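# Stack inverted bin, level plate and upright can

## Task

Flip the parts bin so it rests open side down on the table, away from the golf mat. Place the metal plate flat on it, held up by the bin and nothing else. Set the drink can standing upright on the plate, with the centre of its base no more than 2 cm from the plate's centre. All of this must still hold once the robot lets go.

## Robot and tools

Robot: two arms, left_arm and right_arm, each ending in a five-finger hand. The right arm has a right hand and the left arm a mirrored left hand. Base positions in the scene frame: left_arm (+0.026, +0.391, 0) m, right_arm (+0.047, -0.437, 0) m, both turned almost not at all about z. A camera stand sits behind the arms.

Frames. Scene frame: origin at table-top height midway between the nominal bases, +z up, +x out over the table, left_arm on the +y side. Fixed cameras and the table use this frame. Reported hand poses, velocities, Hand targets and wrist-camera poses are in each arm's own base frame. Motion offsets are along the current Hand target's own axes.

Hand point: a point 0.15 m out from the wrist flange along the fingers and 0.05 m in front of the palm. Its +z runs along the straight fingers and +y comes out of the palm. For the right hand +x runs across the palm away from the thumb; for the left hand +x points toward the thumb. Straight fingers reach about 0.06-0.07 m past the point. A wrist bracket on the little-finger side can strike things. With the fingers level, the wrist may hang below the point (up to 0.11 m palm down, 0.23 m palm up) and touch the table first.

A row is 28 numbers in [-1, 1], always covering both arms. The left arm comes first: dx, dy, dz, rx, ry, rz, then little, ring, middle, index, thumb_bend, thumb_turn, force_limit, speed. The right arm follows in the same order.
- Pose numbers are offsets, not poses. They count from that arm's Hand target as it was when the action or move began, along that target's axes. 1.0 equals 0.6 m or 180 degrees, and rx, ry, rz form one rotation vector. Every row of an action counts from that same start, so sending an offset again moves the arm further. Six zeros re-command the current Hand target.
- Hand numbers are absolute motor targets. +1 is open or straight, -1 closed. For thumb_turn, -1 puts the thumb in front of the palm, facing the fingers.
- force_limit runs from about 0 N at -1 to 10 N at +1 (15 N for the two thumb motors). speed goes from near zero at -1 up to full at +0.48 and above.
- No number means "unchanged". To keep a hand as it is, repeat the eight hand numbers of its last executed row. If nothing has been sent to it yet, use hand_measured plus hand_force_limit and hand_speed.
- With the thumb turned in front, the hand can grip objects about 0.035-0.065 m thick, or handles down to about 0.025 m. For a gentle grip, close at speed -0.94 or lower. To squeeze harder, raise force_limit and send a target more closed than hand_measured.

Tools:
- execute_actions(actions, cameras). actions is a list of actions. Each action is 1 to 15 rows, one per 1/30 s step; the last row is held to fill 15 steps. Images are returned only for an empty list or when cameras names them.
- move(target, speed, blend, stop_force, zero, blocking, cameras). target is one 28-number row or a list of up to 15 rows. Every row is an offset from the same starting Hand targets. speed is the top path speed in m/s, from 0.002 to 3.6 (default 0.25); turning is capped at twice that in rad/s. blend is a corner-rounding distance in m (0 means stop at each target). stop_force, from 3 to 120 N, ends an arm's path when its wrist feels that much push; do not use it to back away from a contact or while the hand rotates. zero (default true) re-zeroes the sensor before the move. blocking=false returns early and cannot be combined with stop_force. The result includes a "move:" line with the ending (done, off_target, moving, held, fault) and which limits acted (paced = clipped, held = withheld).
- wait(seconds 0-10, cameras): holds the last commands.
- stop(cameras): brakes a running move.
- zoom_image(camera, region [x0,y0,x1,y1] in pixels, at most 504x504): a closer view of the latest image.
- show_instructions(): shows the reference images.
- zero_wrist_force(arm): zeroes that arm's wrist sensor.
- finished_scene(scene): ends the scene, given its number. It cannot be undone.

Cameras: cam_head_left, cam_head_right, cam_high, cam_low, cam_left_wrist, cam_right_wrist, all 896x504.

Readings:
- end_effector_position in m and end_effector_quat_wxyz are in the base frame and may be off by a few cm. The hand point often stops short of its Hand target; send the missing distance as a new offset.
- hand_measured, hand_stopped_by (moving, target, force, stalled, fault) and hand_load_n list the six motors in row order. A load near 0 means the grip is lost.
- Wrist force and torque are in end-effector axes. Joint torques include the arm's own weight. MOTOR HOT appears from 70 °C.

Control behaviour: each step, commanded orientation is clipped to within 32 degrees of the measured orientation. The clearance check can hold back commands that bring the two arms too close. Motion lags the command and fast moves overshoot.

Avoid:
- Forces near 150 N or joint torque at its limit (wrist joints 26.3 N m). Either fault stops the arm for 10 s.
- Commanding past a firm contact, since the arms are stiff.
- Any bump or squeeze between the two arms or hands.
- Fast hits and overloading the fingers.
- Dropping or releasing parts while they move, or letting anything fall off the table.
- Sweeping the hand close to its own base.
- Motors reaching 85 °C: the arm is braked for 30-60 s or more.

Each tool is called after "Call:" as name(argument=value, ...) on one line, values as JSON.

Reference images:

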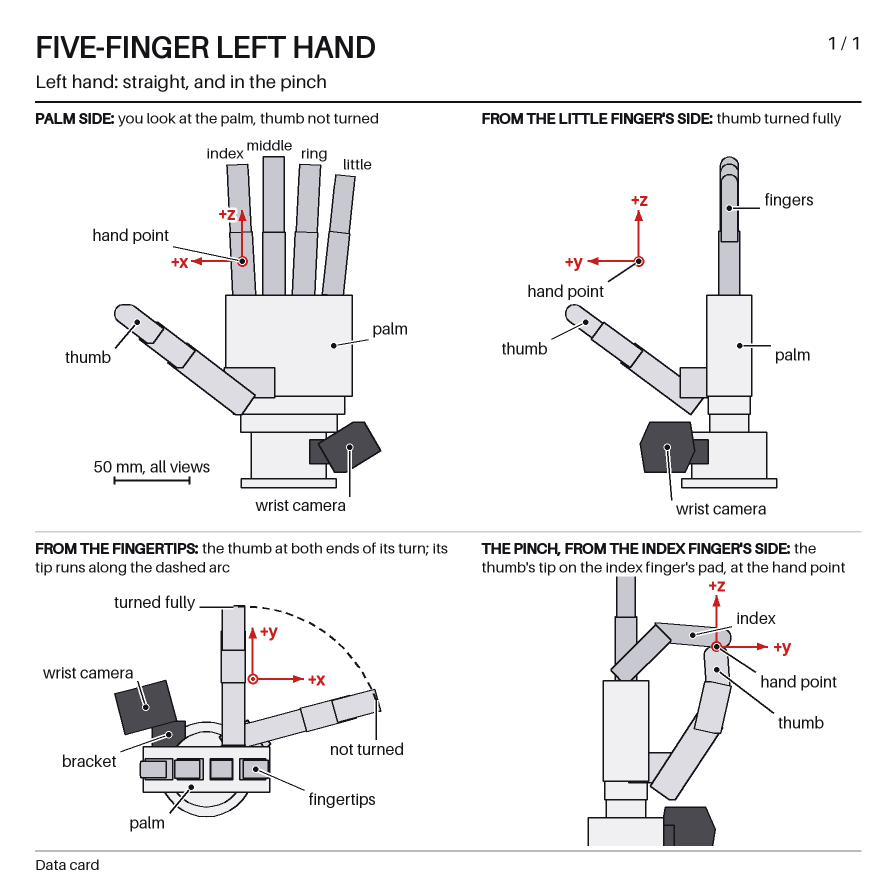

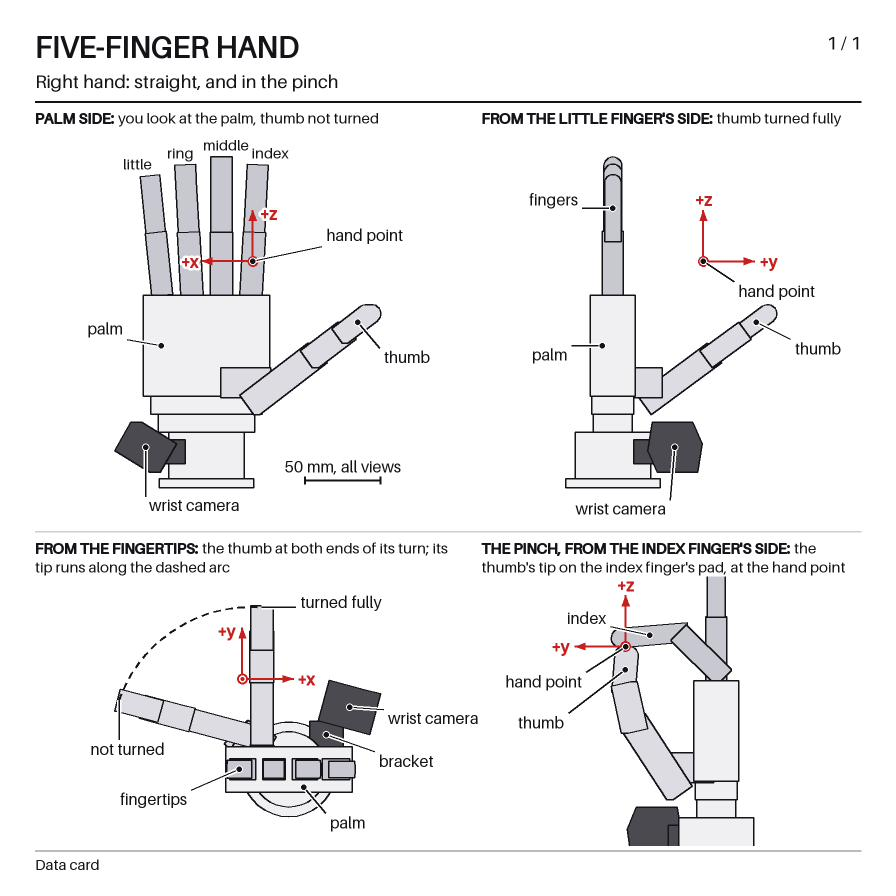

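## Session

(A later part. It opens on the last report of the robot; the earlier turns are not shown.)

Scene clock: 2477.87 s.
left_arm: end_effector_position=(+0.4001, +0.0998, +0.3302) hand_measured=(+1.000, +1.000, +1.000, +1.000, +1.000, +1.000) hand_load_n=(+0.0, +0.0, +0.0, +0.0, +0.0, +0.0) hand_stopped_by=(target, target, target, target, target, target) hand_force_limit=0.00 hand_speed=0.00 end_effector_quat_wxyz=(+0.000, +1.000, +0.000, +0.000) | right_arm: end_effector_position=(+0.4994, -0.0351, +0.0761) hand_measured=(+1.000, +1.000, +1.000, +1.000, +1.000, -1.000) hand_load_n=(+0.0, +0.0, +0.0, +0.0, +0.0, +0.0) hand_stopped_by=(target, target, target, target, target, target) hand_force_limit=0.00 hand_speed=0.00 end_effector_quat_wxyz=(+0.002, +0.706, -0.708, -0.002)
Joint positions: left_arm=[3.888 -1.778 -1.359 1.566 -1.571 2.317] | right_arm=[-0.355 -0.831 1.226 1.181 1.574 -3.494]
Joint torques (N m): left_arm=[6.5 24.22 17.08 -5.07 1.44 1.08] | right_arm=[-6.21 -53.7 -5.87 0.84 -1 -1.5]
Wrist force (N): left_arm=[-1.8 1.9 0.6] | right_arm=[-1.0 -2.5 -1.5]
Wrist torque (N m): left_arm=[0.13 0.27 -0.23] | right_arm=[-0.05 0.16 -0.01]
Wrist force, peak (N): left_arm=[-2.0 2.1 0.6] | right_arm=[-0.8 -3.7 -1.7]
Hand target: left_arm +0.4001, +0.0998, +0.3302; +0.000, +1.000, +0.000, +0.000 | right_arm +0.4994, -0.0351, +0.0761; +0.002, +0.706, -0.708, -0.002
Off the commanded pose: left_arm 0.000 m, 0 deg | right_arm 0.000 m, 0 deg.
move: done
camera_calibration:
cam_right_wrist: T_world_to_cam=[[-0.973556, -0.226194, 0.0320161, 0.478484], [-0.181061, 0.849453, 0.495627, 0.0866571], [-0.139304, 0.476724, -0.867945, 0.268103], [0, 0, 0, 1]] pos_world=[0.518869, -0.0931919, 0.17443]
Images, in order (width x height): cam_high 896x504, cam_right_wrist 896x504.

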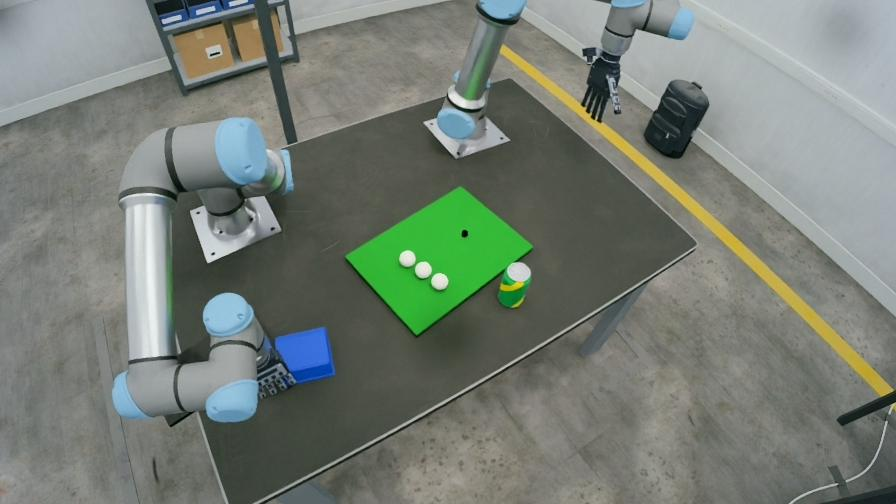

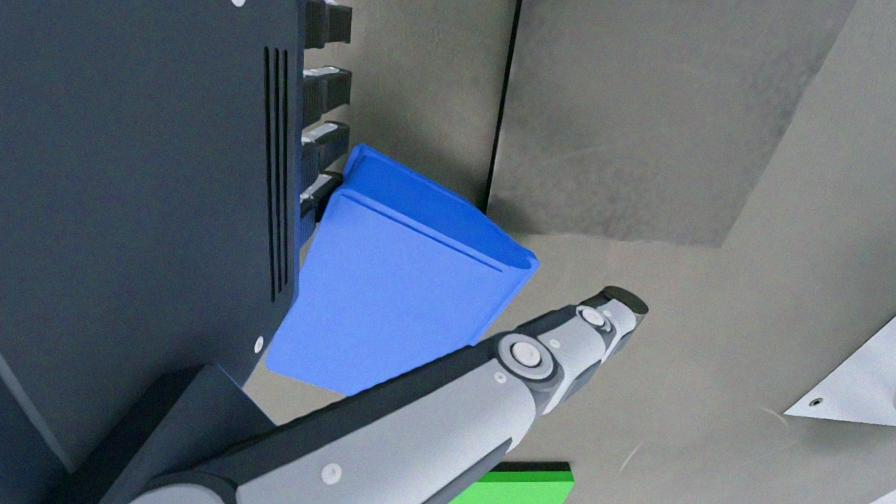

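Call:
move(target=[[0,0,0,0,0,0,1,1,1,1,1,1,0,0, 0,-0.05,0,0,0,0,1,1,1,1,1,-1,0,0],[0,0,0,0,0,0,1,1,1,1,1,1,0,0, 0.05,-0.12,-0.2,0,0,0,1,1,1,1,1,-1,0,0]], speed=0.2, blend=0.02, cameras=["cam_right_wrist","cam_high"])

Call:
zoom_image(camera="cam_high", region=[190, 290, 400, 440])

Call:
zoom_image(camera="cam_right_wrist", region=[300, 100, 752, 400])

Scene clock: 2494.77 s.
left_arm: end_effector_position=(+0.4001, +0.0998, +0.3302) hand_measured=(+1.000, +1.000, +1.000, +1.000, +1.000, +1.000) hand_load_n=(+0.0, +0.0, +0.0, +0.0, +0.0, +0.0) hand_stopped_by=(target, target, target, target, target, target) hand_force_limit=0.00 hand_speed=0.00 end_effector_quat_wxyz=(+0.000, +1.000, +0.000, +0.000) | right_arm: end_effector_position=(+0.5719, -0.0651, +0.1957) hand_measured=(+1.000, +1.000, +1.000, +1.000, +1.000, -1.000) hand_load_n=(+0.0, +0.0, +0.0, +0.0, +0.0, +0.0) hand_stopped_by=(target, target, target, target, target, target) hand_force_limit=0.00 hand_speed=0.00 end_effector_quat_wxyz=(+0.002, +0.706, -0.708, -0.001)
Joint positions: left_arm=[3.888 -1.778 -1.359 1.566 -1.571 2.317] | right_arm=[-0.36 -0.664 0.612 1.628 1.574 -3.499]
Joint torques (N m): left_arm=[6.69 23.08 16.69 -5.23 1.54 1.15] | right_arm=[6.08 -38.76 -30.78 4.66 1.22 -1.36]
Wrist force (N): left_arm=[-2.0 1.5 0.4] | right_arm=[-0.7 0.1 -0.8]
Wrist torque (N m): left_arm=[0.10 0.28 -0.23] | right_arm=[-0.06 0.10 0.01]
Wrist force, peak (N): left_arm=[-1.8 2.1 0.7] | right_arm=[-1.0 -2.6 -1.7]
Hand target: left_arm +0.4001, +0.0998, +0.3302; +0.000, +1.000, +0.000, +0.000 | right_arm +0.5720, -0.0651, +0.1957; +0.002, +0.706, -0.708, -0.002
Off the commanded pose: left_arm 0.000 m, 0 deg | right_arm 0.000 m, 0 deg.
move: done; blend cut to 0.015 m at target 1
camera_calibration:
cam_right_wrist: T_world_to_cam=[[-0.97357, -0.226148, 0.0319314, 0.538585], [-0.181064, 0.849462, 0.495612, 0.0659666], [-0.139206, 0.476731, -0.867957, 0.396357], [0, 0, 0, 1]] pos_world=[0.59147, -0.123192, 0.29413]
Images, in order (width x height): cam_high 896x504, cam_right_wrist 896x504.

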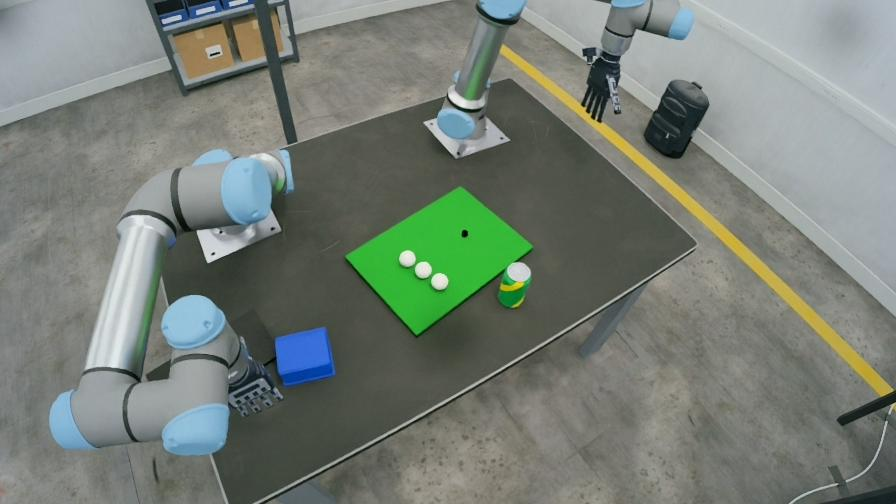

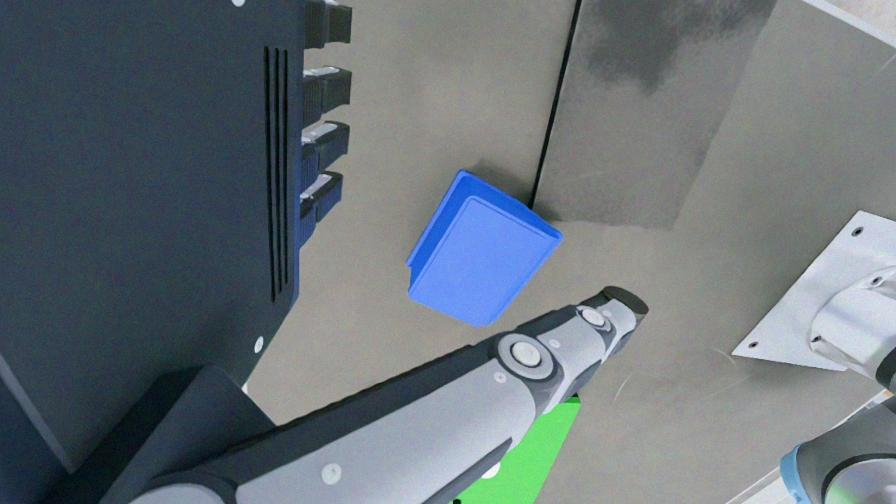

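Scaled by 2.400.

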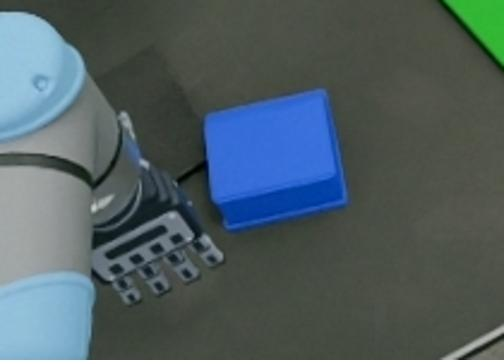

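Scaled by 1.115.

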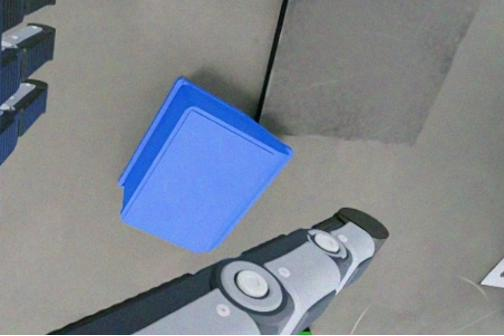

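Call:
move(target=[0,0,0,0,0,0,1,1,1,1,1,1,0,0, -0.0917,0.1617,0.06,0,0,0.4998,1,1,1,1,1,-1,0,0], speed=0.25)

Call:
move(target=[0,0,0,0,0,0,1,1,1,1,1,1,0,0, 0,0,0.1167,0,0,0,1,1,1,1,1,-1,0,0], speed=0.1, stop_force=5, cameras=["cam_right_wrist","cam_low","cam_high"])

Scene clock: 2541.57 s.
left_arm: end_effector_position=(+0.4001, +0.0998, +0.3302) hand_measured=(+1.000, +1.000, +1.000, +1.000, +1.000, +1.000) hand_load_n=(+0.0, +0.0, +0.0, +0.0, +0.0, +0.0) hand_stopped_by=(target, target, target, target, target, target) hand_force_limit=0.00 hand_speed=0.00 end_effector_quat_wxyz=(+0.000, +1.000, +0.000, +0.000) | right_arm: end_effector_position=(+0.4749, -0.0099, +0.1602) hand_measured=(+1.000, +1.000, +1.000, +1.000, +1.000, -1.000) hand_load_n=(+0.0, +0.0, +0.0, +0.0, -0.5, +0.0) hand_stopped_by=(target, target, target, target, target, target) hand_force_limit=0.00 hand_speed=0.00 end_effector_quat_wxyz=(-0.003, +0.001, +1.000, -0.001)
Joint positions: left_arm=[3.888 -1.778 -1.359 1.566 -1.571 2.317] | right_arm=[-0.456 -1.171 1.546 1.2 1.574 -2.025]
Joint torques (N m): left_arm=[6.28 23.46 17 -5.09 1.59 1.25] | right_arm=[7.75 -41.43 -4.7 0.58 1.07 1.54]
Wrist force (N): left_arm=[-1.5 1.6 0.4] | right_arm=[-0.8 -0.1 -1.3]
Wrist torque (N m): left_arm=[0.10 0.22 -0.20] | right_arm=[-0.08 0.15 -0.08]
Wrist force, peak (N): left_arm=[-1.9 2.0 0.8] | right_arm=[-1.0 -0.1 -1.2]
Hand target: left_arm +0.4001, +0.0998, +0.3302; +0.000, +1.000, +0.000, +0.000 | right_arm +0.4749, -0.0099, +0.1602; -0.003, +0.001, +1.000, -0.001
Off the commanded pose: left_arm 0.000 m, 0 deg | right_arm 0.000 m, 0 deg.
move: done

Scene clock: 2543.30 s.
left_arm: end_effector_position=(+0.4001, +0.0998, +0.3302) hand_measured=(+1.000, +1.000, +1.000, +1.000, +1.000, +1.000) hand_load_n=(+0.0, +0.0, +0.0, +0.0, +0.0, +0.0) hand_stopped_by=(target, target, target, target, target, target) hand_force_limit=0.00 hand_speed=0.00 end_effector_quat_wxyz=(+0.000, +1.000, +0.000, +0.000) | right_arm: end_effector_position=(+0.4745, -0.0100, +0.0901) hand_measured=(+1.000, +1.000, +1.000, +1.000, +1.000, -1.000) hand_load_n=(+0.0, +0.0, +0.0, +0.0, +0.0, +0.0) hand_stopped_by=(target, target, target, target, target, target) hand_force_limit=0.00 hand_speed=0.00 end_effector_quat_wxyz=(-0.003, +0.001, +1.000, -0.001)
Joint positions: left_arm=[3.888 -1.778 -1.359 1.566 -1.571 2.317] | right_arm=[-0.456 -1.099 1.637 1.037 1.574 -2.025]
Joint torques (N m): left_arm=[6.35 23.57 16.5 -5.25 1.56 1.12] | right_arm=[0.87 -20.58 -4.36 0.61 -1.4 1.12]
Wrist force (N): left_arm=[-1.8 1.8 0.6] | right_arm=[-0.9 -0.1 -1.0]
Wrist torque (N m): left_arm=[0.12 0.27 -0.23] | right_arm=[-0.10 0.15 -0.05]
Wrist force, peak (N): left_arm=[-2.0 2.1 0.8] | right_arm=[-0.6 0.0 -2.1]
Hand target: left_arm +0.4001, +0.0998, +0.3302; +0.000, +1.000, +0.000, +0.000 | right_arm +0.4745, -0.0100, +0.0901; -0.003, +0.001, +1.000, -0.001
Off the commanded pose: left_arm 0.000 m, 0 deg | right_arm 0.000 m, 0 deg.
move: done
camera_calibration:
cam_right_wrist: T_world_to_cam=[[-0.226639, 0.97362, 0.0264216, 0.117591], [0.851443, 0.18488, 0.490778, -0.44227], [0.472947, 0.133726, -0.870884, -0.0287192], [0, 0, 0, 1]] pos_world=[0.416801, -0.0288814, 0.188939]
Images, in order (width x height): cam_high 896x504, cam_low 896x504, cam_right_wrist 896x504.

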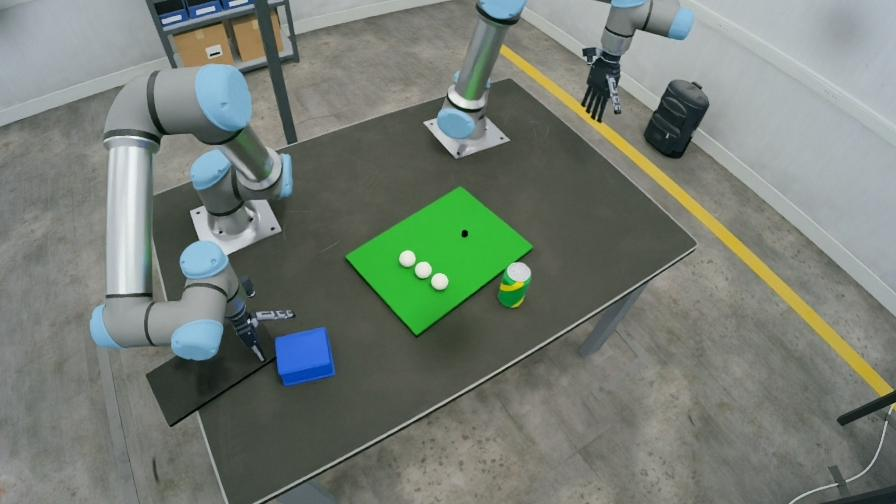

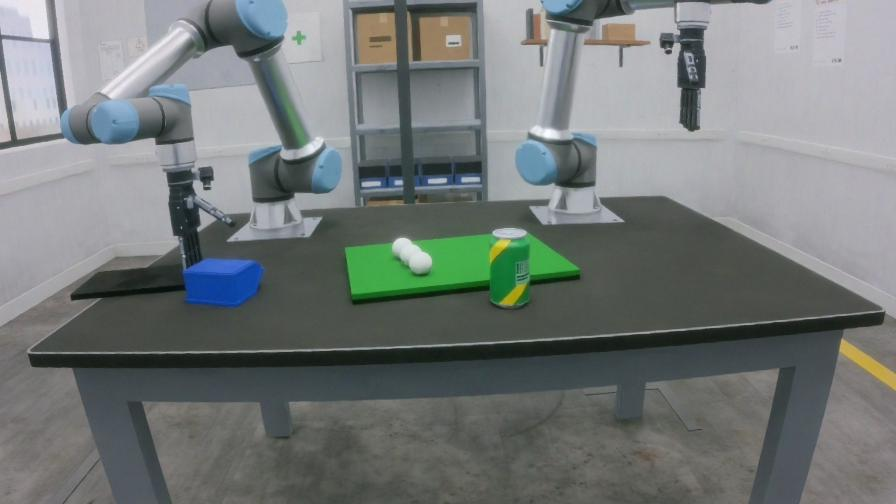

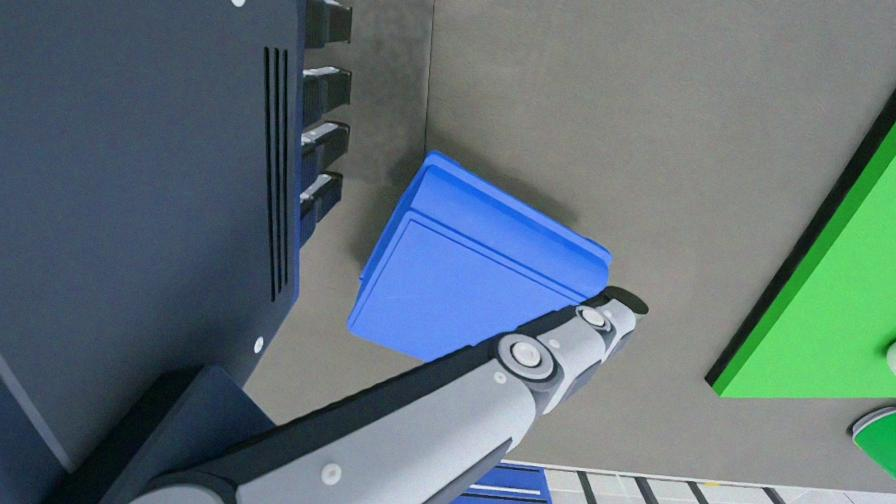

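Call:
move(target=[0,0,0,0,0,0,1,1,1,1,1,1,0,0, 0,0.13,0,0,0,0,1,1,1,1,1,-1,0,0], speed=0.06, cameras=["cam_right_wrist","cam_high"])

Call:
zoom_image(camera="cam_high", region=[190, 270, 400, 420])

Scene clock: 2550.83 s.
left_arm: end_effector_position=(+0.4001, +0.0998, +0.3302) hand_measured=(+1.000, +1.000, +1.000, +1.000, +1.000, +1.000) hand_load_n=(+0.0, +0.0, +0.0, +0.5, +0.0, +0.0) hand_stopped_by=(target, target, target, target, target, target) hand_force_limit=0.00 hand_speed=0.00 end_effector_quat_wxyz=(+0.000, +1.000, +0.000, +0.000) | right_arm: end_effector_position=(+0.4746, +0.0680, +0.0901) hand_measured=(+1.000, +1.000, +1.000, +1.000, +1.000, -1.000) hand_load_n=(+0.0, +0.0, +0.0, +0.0, +0.0, +0.0) hand_stopped_by=(target, target, target, target, target, target) hand_force_limit=0.00 hand_speed=0.00 end_effector_quat_wxyz=(-0.003, +0.001, +1.000, -0.001)
Joint positions: left_arm=[3.888 -1.778 -1.359 1.566 -1.571 2.317] | right_arm=[-0.286 -1.11 1.655 1.031 1.573 -1.855]
Joint torques (N m): left_arm=[6.31 22.52 16.32 -5.16 1.44 1.12] | right_arm=[6.37 -21.27 -26.84 4.73 0.89 1.44]
Wrist force (N): left_arm=[-1.9 1.7 0.6] | right_arm=[-0.8 0.0 -0.7]
Wrist torque (N m): left_arm=[0.10 0.28 -0.23] | right_arm=[-0.07 0.14 -0.09]
Wrist force, peak (N): left_arm=[-1.9 2.1 0.5] | right_arm=[-1.0 -0.1 -1.2]
Hand target: left_arm +0.4001, +0.0998, +0.3302; +0.000, +1.000, +0.000, +0.000 | right_arm +0.4746, +0.0680, +0.0900; -0.003, +0.001, +1.000, -0.001
Off the commanded pose: left_arm 0.000 m, 0 deg | right_arm 0.000 m, 0 deg.
move: done
camera_calibration:
cam_right_wrist: T_world_to_cam=[[-0.226648, 0.973619, 0.0263906, 0.0416835], [0.851398, 0.184891, 0.490853, -0.456723], [0.473025, 0.13372, -0.870842, -0.0393242], [0, 0, 0, 1]] pos_world=[0.416902, 0.0491186, 0.188839]
Images, in order (width x height): cam_high 896x504, cam_right_wrist 896x504.

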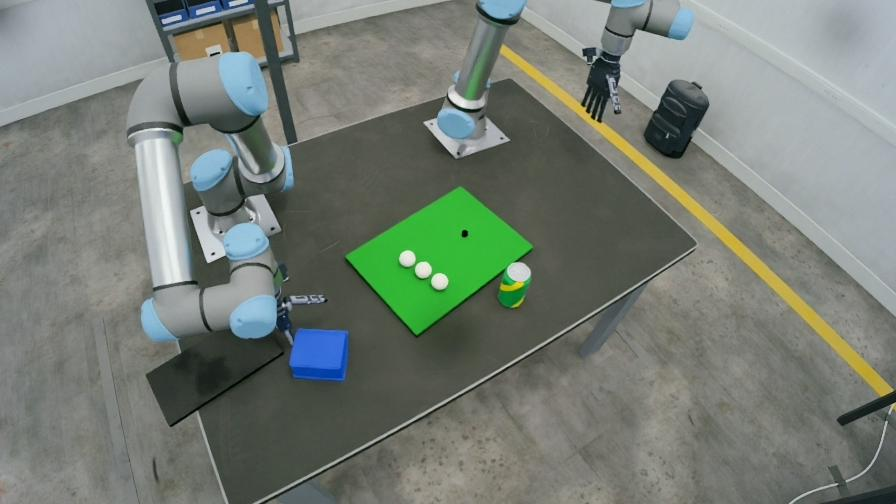

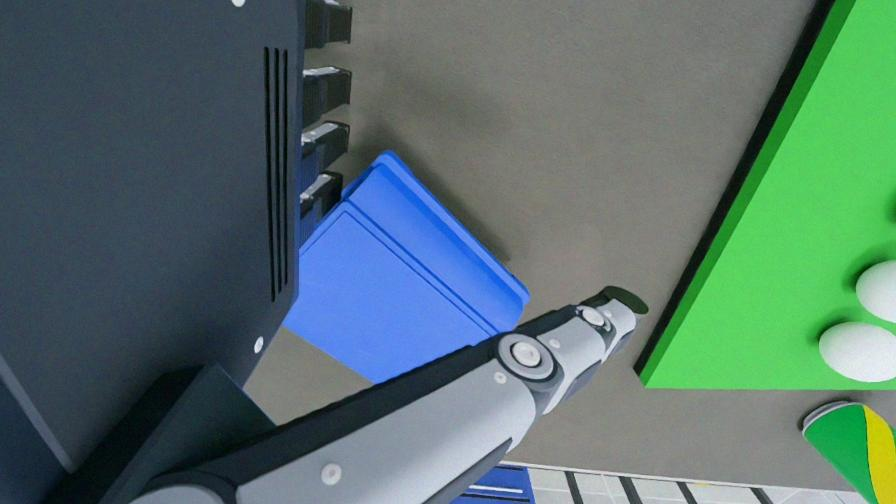

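Scaled by 2.400.

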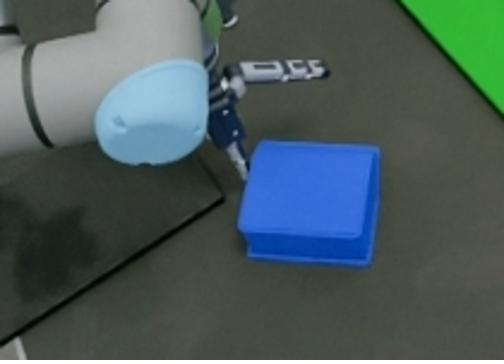

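Call:
move(target=[[0,0,0,0,0,0,1,1,1,1,1,1,0,0, 0,-0.02,-0.1167,0,0,0,1,1,1,1,1,-1,0,0],[0,0,0,0,0,0,1,1,1,1,1,1,0,0, -0.194,-0.0208,-0.1167,0,0,-0.25,1,1,1,1,1,-1,0,0]], speed=0.25, blend=0.01)

Call:
move(target=[0,0,0,0,0,0,1,1,1,1,1,1,0,0, 0,0,0.1367,0,0,0,1,1,1,1,1,-1,0,0], speed=0.1, stop_force=5, cameras=["cam_right_wrist","cam_low","cam_high"])

Scene clock: 2580.27 s.
left_arm: end_effector_position=(+0.4001, +0.0998, +0.3302) hand_measured=(+1.000, +1.000, +1.000, +1.000, +1.000, +1.000) hand_load_n=(+0.0, +0.0, -0.5, +0.0, +0.0, +0.0) hand_stopped_by=(target, target, target, target, target, target) hand_force_limit=0.00 hand_speed=0.00 end_effector_quat_wxyz=(+0.000, +1.000, +0.000, +0.000) | right_arm: end_effector_position=(+0.5913, +0.0554, +0.1594) hand_measured=(+1.000, +1.000, +1.000, +1.000, +1.000, -1.000) hand_load_n=(+0.0, +0.0, +0.0, +0.0, +0.0, +0.0) hand_stopped_by=(target, target, target, target, target, target) hand_force_limit=0.00 hand_speed=0.00 end_effector_quat_wxyz=(-0.003, -0.382, +0.924, +0.000)
Joint positions: left_arm=[3.888 -1.778 -1.359 1.566 -1.571 2.317] | right_arm=[-0.233 -0.757 0.873 1.46 1.573 -2.588]
Joint torques (N m): left_arm=[5.8 23.18 15.31 -5.2 1.48 1] | right_arm=[6.27 -36.57 -29.21 4.61 1.12 -1.53]
Wrist force (N): left_arm=[-1.7 1.8 0.6] | right_arm=[-0.6 0.0 -0.9]
Wrist torque (N m): left_arm=[0.12 0.26 -0.22] | right_arm=[-0.07 0.10 0.00]
Wrist force, peak (N): left_arm=[-2.1 1.9 0.4] | right_arm=[-0.3 -0.1 -2.3]
Hand target: left_arm +0.4001, +0.0998, +0.3302; +0.000, +1.000, +0.000, +0.000 | right_arm +0.5914, +0.0554, +0.1594; -0.003, -0.382, +0.924, +0.000
Off the commanded pose: left_arm 0.000 m, 0 deg | right_arm 0.000 m, 0 deg.
move: done

Scene clock: 2582.10 s.
left_arm: end_effector_position=(+0.4001, +0.0998, +0.3302) hand_measured=(+1.000, +1.000, +1.000, +1.000, +1.000, +1.000) hand_load_n=(+0.0, +0.0, +0.0, +0.0, +0.0, +0.0) hand_stopped_by=(target, target, target, target, target, target) hand_force_limit=0.00 hand_speed=0.00 end_effector_quat_wxyz=(+0.000, +1.000, +0.000, +0.000) | right_arm: end_effector_position=(+0.5909, +0.0553, +0.0774) hand_measured=(+1.000, +1.000, +1.000, +1.000, +1.000, -1.000) hand_load_n=(+0.0, +0.0, +0.0, +0.0, -0.5, +0.0) hand_stopped_by=(target, target, target, target, target, target) hand_force_limit=0.00 hand_speed=0.00 end_effector_quat_wxyz=(-0.003, -0.382, +0.924, +0.000)
Joint positions: left_arm=[3.888 -1.778 -1.359 1.566 -1.571 2.317] | right_arm=[-0.233 -0.71 1.001 1.285 1.573 -2.588]
Joint torques (N m): left_arm=[5.86 23.57 16.36 -5.11 1.46 1.22] | right_arm=[-7.06 -35.97 -6.46 0.58 -1.32 1.05]
Wrist force (N): left_arm=[-1.9 1.5 0.6] | right_arm=[-0.5 0.1 -0.6]
Wrist torque (N m): left_arm=[0.08 0.28 -0.22] | right_arm=[-0.09 0.08 0.02]
Wrist force, peak (N): left_arm=[-1.8 2.1 0.8] | right_arm=[-0.6 0.2 -1.7]
Hand target: left_arm +0.4001, +0.0998, +0.3302; +0.000, +1.000, +0.000, +0.000 | right_arm +0.5909, +0.0553, +0.0774; -0.003, -0.382, +0.924, +0.000
Off the commanded pose: left_arm 0.000 m, 0 deg | right_arm 0.000 m, 0 deg.
move: done
camera_calibration:
cam_right_wrist: T_world_to_cam=[[-0.848661, 0.528065, 0.0303777, 0.472564], [0.472511, 0.731064, 0.492219, -0.35367], [0.237715, 0.432081, -0.869941, 0.0187405], [0, 0, 0, 1]] pos_world=[0.563705, 0.000913709, 0.176031]
Images, in order (width x height): cam_high 896x504, cam_low 896x504, cam_right_wrist 896x504.

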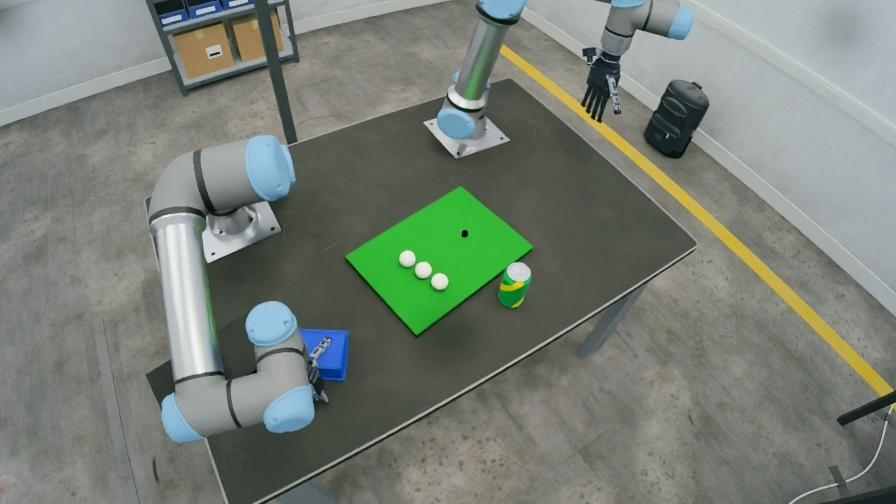

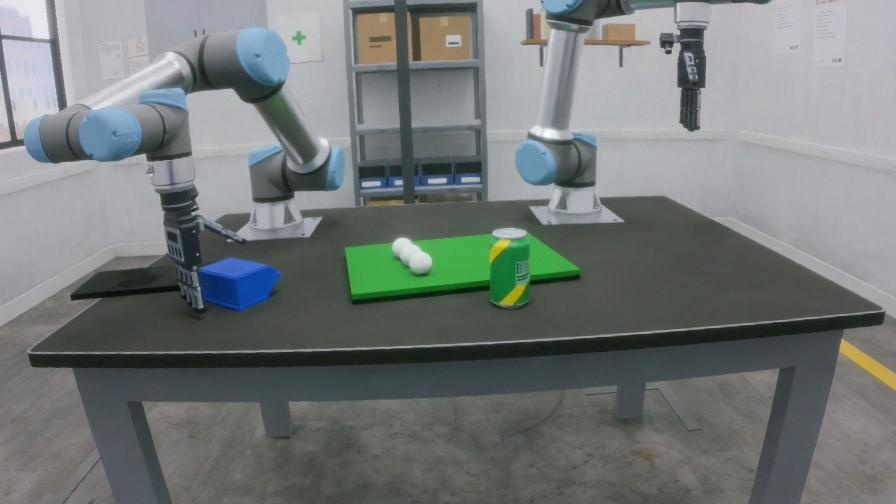

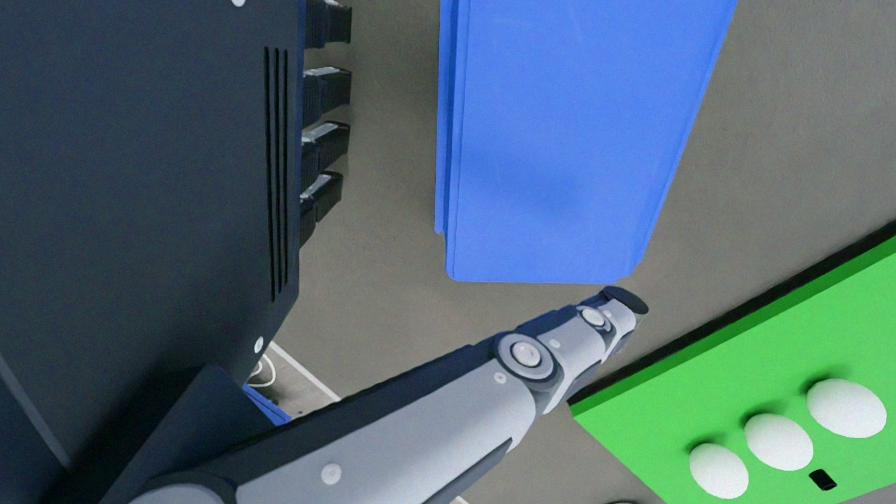

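Call:
move(target=[0,0,0,0,0,0,1,1,1,1,1,1,0,0, 0,0.1083,0,0,0,0,1,1,1,1,1,-1,0,0], speed=0.06)

Call:
move(target=[[0,0,0,0,0,0,1,1,1,1,1,1,0,0, 0,-0.08,0,0,0,0,1,1,1,1,1,-1,0,0],[0,0,0,0,0,0,1,1,1,1,1,1,0,0, 0.05,-0.15,-0.2,0,0,0,1,1,1,1,1,-1,0,0]], speed=0.2, blend=0.02, cameras=["cam_right_wrist","cam_low","cam_high"])

Call:
zoom_image(camera="cam_right_wrist", region=[300, 0, 752, 300])

Scene clock: 2590.07 s.
left_arm: end_effector_position=(+0.4001, +0.0998, +0.3302) hand_measured=(+1.000, +1.000, +1.000, +1.000, +1.000, +1.000) hand_load_n=(+0.0, +0.0, +0.0, +0.0, +0.0, +0.0) hand_stopped_by=(target, target, target, target, target, target) hand_force_limit=0.00 hand_speed=0.00 end_effector_quat_wxyz=(+0.000, +1.000, +0.000, +0.000) | right_arm: end_effector_position=(+0.5451, +0.1013, +0.0776) hand_measured=(+1.000, +1.000, +1.000, +1.000, +1.000, -1.000) hand_load_n=(+0.0, +0.0, +0.0, +0.0, +0.0, +0.0) hand_stopped_by=(target, target, target, target, target, target) hand_force_limit=0.00 hand_speed=0.00 end_effector_quat_wxyz=(-0.003, -0.382, +0.924, +0.000)
Joint positions: left_arm=[3.888 -1.778 -1.359 1.566 -1.571 2.317] | right_arm=[-0.171 -0.824 1.209 1.191 1.573 -2.526]
Joint torques (N m): left_arm=[5.97 23.44 16.25 -4.98 1.45 1.14] | right_arm=[6.21 -54.3 -4.58 0.71 -1.42 1.4]
Wrist force (N): left_arm=[-1.7 1.6 0.3] | right_arm=[-0.7 -0.3 -0.8]
Wrist torque (N m): left_arm=[0.11 0.24 -0.22] | right_arm=[-0.09 0.13 -0.11]
Wrist force, peak (N): left_arm=[-2.1 2.1 0.5] | right_arm=[-0.6 -0.4 -1.3]
Hand target: left_arm +0.4001, +0.0998, +0.3302; +0.000, +1.000, +0.000, +0.000 | right_arm +0.5450, +0.1014, +0.0776; -0.003, -0.382, +0.924, +0.000
Off the commanded pose: left_arm 0.000 m, 0 deg | right_arm 0.000 m, 0 deg.
move: done

Scene clock: 2591.60 s.
left_arm: end_effector_position=(+0.4001, +0.0998, +0.3302) hand_measured=(+1.000, +1.000, +1.000, +1.000, +1.000, +1.000) hand_load_n=(+0.0, +0.0, +0.0, +0.0, +0.0, +0.0) hand_stopped_by=(target, target, target, target, target, target) hand_force_limit=0.00 hand_speed=0.00 end_effector_quat_wxyz=(+0.000, +1.000, +0.000, +0.000) | right_arm: end_effector_position=(+0.5880, +0.0166, +0.1975) hand_measured=(+1.000, +1.000, +1.000, +1.000, +1.000, -1.000) hand_load_n=(+0.0, +0.0, +0.0, +0.0, +0.0, +0.0) hand_stopped_by=(target, target, target, target, target, target) hand_force_limit=0.00 hand_speed=0.00 end_effector_quat_wxyz=(-0.003, -0.382, +0.924, +0.000)
Joint positions: left_arm=[3.888 -1.778 -1.359 1.566 -1.571 2.317] | right_arm=[-0.297 -0.771 0.8 1.546 1.574 -2.652]
Joint torques (N m): left_arm=[6.74 23.06 15.66 -5.24 1.48 1.17] | right_arm=[-5.9 -34.78 -28.38 4.79 1.2 -1.67]
Wrist force (N): left_arm=[-1.8 1.7 0.6] | right_arm=[-0.7 -0.3 -0.9]
Wrist torque (N m): left_arm=[0.11 0.26 -0.22] | right_arm=[-0.11 0.12 -0.02]
Wrist force, peak (N): left_arm=[-2.2 1.8 0.3] | right_arm=[-0.5 -0.3 -1.9]
Hand target: left_arm +0.4001, +0.0998, +0.3302; +0.000, +1.000, +0.000, +0.000 | right_arm +0.5880, +0.0166, +0.1975; -0.003, -0.382, +0.924, +0.000
Off the commanded pose: left_arm 0.000 m, 0 deg | right_arm 0.000 m, 0 deg.
move: done
camera_calibration:
cam_right_wrist: T_world_to_cam=[[-0.848636, 0.528103, 0.0304032, 0.486923], [0.472555, 0.731036, 0.492217, -0.383076], [0.237716, 0.432081, -0.869941, 0.140674], [0, 0, 0, 1]] pos_world=[0.560804, -0.0378864, 0.296131]
Images, in order (width x height): cam_high 896x504, cam_low 896x504, cam_right_wrist 896x504.

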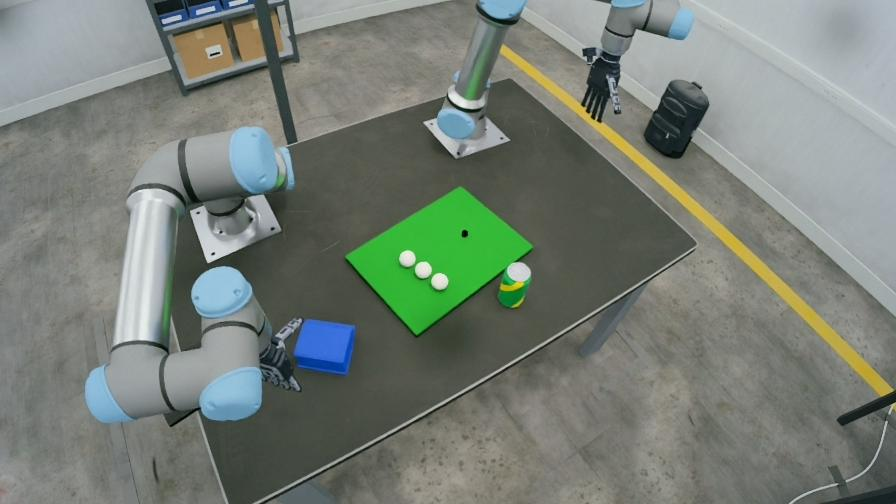

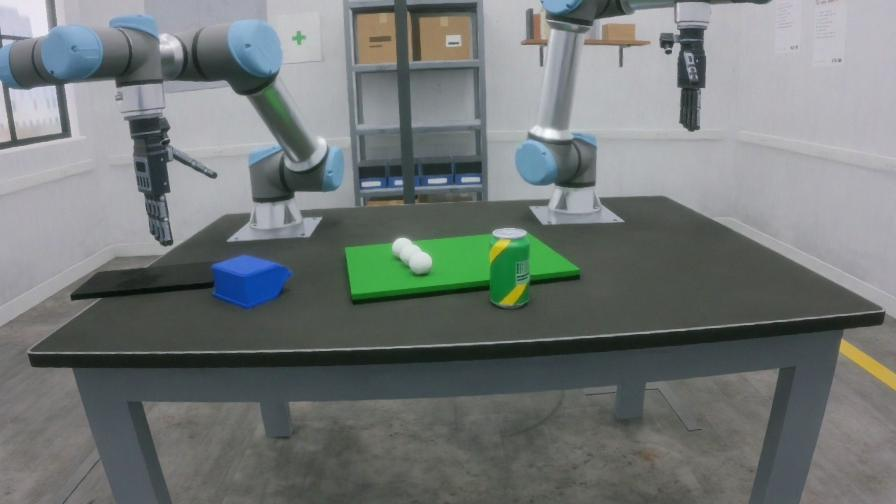

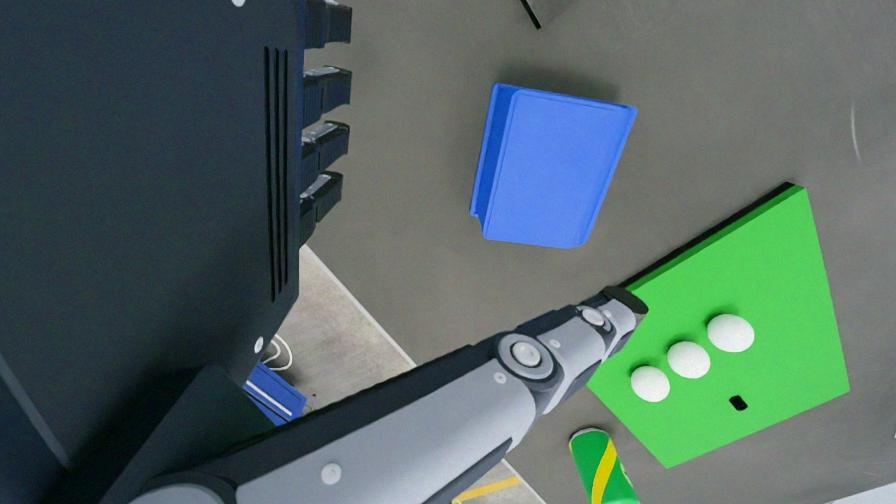

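Scaled by 1.115.

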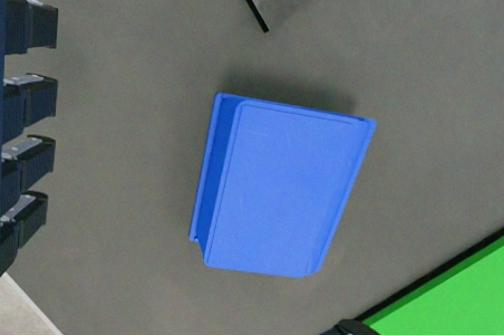

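Call:
move(target=[0,0,0,0,0,0,1,1,1,1,1,1,0,0, 0.6357,-0.3465,0.0792,0,0,0.228,1,1,1,1,1,-1,0,0], speed=0.3, cameras=["cam_right_wrist"])

Call:
zoom_image(camera="cam_right_wrist", region=[450, 0, 896, 290])

Scene clock: 2614.07 s.
left_arm: end_effector_position=(+0.4001, +0.0998, +0.3302) hand_measured=(+1.000, +1.000, +1.000, +1.000, +1.000, +1.000) hand_load_n=(+0.0, +0.0, +0.5, +0.0, +0.0, -0.5) hand_stopped_by=(target, target, target, target, target, target) hand_force_limit=0.00 hand_speed=0.00 end_effector_quat_wxyz=(+0.000, +1.000, +0.000, +0.000) | right_arm: end_effector_position=(+0.4644, -0.4000, +0.1512) hand_measured=(+1.000, +1.000, +1.000, +1.000, +1.000, -1.000) hand_load_n=(+0.0, +0.0, +0.0, +0.0, +0.0, +0.0) hand_stopped_by=(target, target, target, target, target, target) hand_force_limit=0.00 hand_speed=0.00 end_effector_quat_wxyz=(-0.003, -0.034, +0.999, -0.001)
Joint positions: left_arm=[3.888 -1.778 -1.359 1.566 -1.571 2.317] | right_arm=[-1.021 -0.676 0.745 1.504 1.576 -2.66]
Joint torques (N m): left_arm=[6.77 23.22 16.2 -5.06 1.51 1.27] | right_arm=[-6.77 -38.16 -29.96 4.92 1.41 1.42]
Wrist force (N): left_arm=[-1.4 1.9 0.4] | right_arm=[-0.8 -0.2 -0.8]
Wrist torque (N m): left_arm=[0.14 0.21 -0.21] | right_arm=[-0.12 0.12 -0.10]
Wrist force, peak (N): left_arm=[-1.9 2.2 0.4] | right_arm=[-2.0 0.7 -0.9]
Hand target: left_arm +0.4001, +0.0998, +0.3302; +0.000, +1.000, +0.000, +0.000 | right_arm +0.4644, -0.4000, +0.1512; -0.003, -0.034, +0.999, -0.001
Off the commanded pose: left_arm 0.000 m, 0 deg | right_arm 0.000 m, 0 deg.
move: done
camera_calibration:
cam_right_wrist: T_world_to_cam=[[-0.293401, 0.955614, 0.0267921, 0.51712], [0.836639, 0.243111, 0.490849, -0.361439], [0.462549, 0.166431, -0.870833, 0.0991931], [0, 0, 0, 1]] pos_world=[0.408236, -0.422807, 0.249938]
Images, in order (width x height): cam_right_wrist 896x504.

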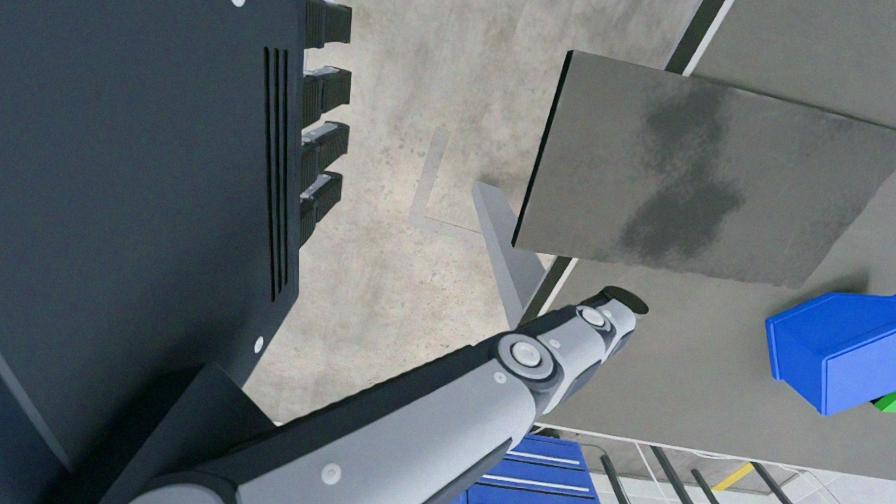

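Scaled by 1.130.

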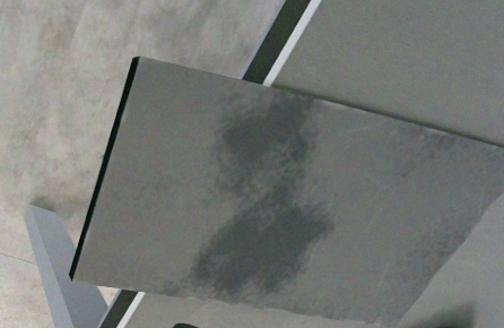

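Call:
move(target=[[0,0,0,0,0,0,1,1,1,1,1,1,0,0, -0.0373,0.0113,0.0,0,0,-0.0222,0,0,0,0,1,-1,0,0]], speed=0.1, cameras=["cam_right_wrist"])

Scene clock: 2654.67 s.
left_arm: end_effector_position=(+0.4001, +0.0998, +0.3302) hand_measured=(+1.000, +1.000, +1.000, +1.000, +1.000, +1.000) hand_load_n=(+0.0, +0.0, +0.0, +0.0, +0.0, -0.5) hand_stopped_by=(target, target, target, target, target, target) hand_force_limit=0.00 hand_speed=0.00 end_effector_quat_wxyz=(+0.000, +1.000, +0.000, +0.000) | right_arm: end_effector_position=(+0.4863, -0.3917, +0.1510) hand_measured=(+0.000, +0.000, +0.000, +0.000, +1.000, -1.000) hand_load_n=(+0.0, +0.0, +0.0, +0.0, +0.0, +0.0) hand_stopped_by=(target, target, target, target, target, target) hand_force_limit=0.00 hand_speed=0.00 end_effector_quat_wxyz=(-0.003, -0.069, +0.998, +0.000)
Joint positions: left_arm=[3.888 -1.778 -1.359 1.566 -1.571 2.317] | right_arm=[-0.981 -0.624 0.649 1.548 1.576 -2.689]
Joint torques (N m): left_arm=[6.46 22.6 14.92 -5.16 1.38 1] | right_arm=[5.95 -39.9 -29.91 4.59 1.31 -1.62]
Wrist force (N): left_arm=[-1.9 1.6 0.6] | right_arm=[-0.8 -0.1 -0.8]
Wrist torque (N m): left_arm=[0.10 0.28 -0.23] | right_arm=[-0.09 0.12 0.00]
Wrist force, peak (N): left_arm=[-2.1 2.0 0.5] | right_arm=[-1.3 -0.2 -1.0]
Hand target: left_arm +0.4001, +0.0998, +0.3302; +0.000, +1.000, +0.000, +0.000 | right_arm +0.4863, -0.3917, +0.1510; -0.003, -0.069, +0.998, +0.000
Off the commanded pose: left_arm 0.000 m, 0 deg | right_arm 0.000 m, 0 deg.
move: done
camera_calibration:
cam_right_wrist: T_world_to_cam=[[-0.359121, 0.932894, 0.0272225, 0.538598], [0.817778, 0.300483, 0.490865, -0.349996], [0.449745, 0.198542, -0.87081, 0.10645], [0, 0, 0, 1]] pos_world=[0.431765, -0.418422, 0.249837]
Images, in order (width x height): cam_right_wrist 896x504.

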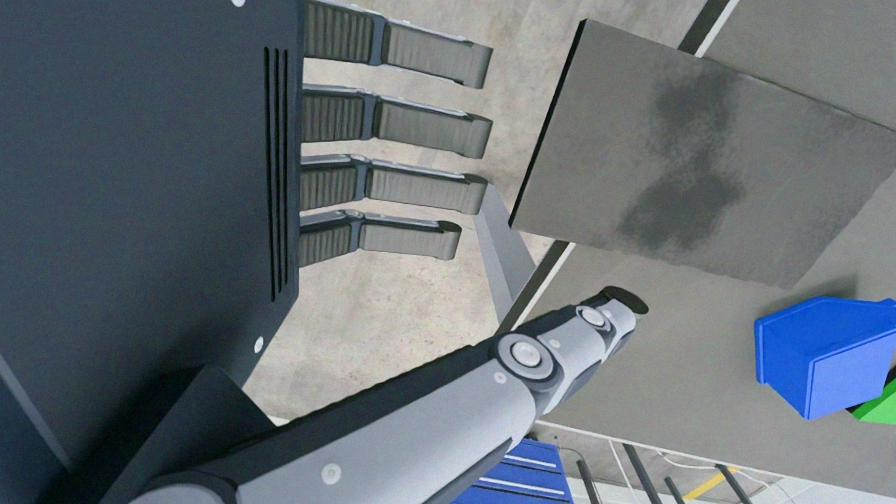

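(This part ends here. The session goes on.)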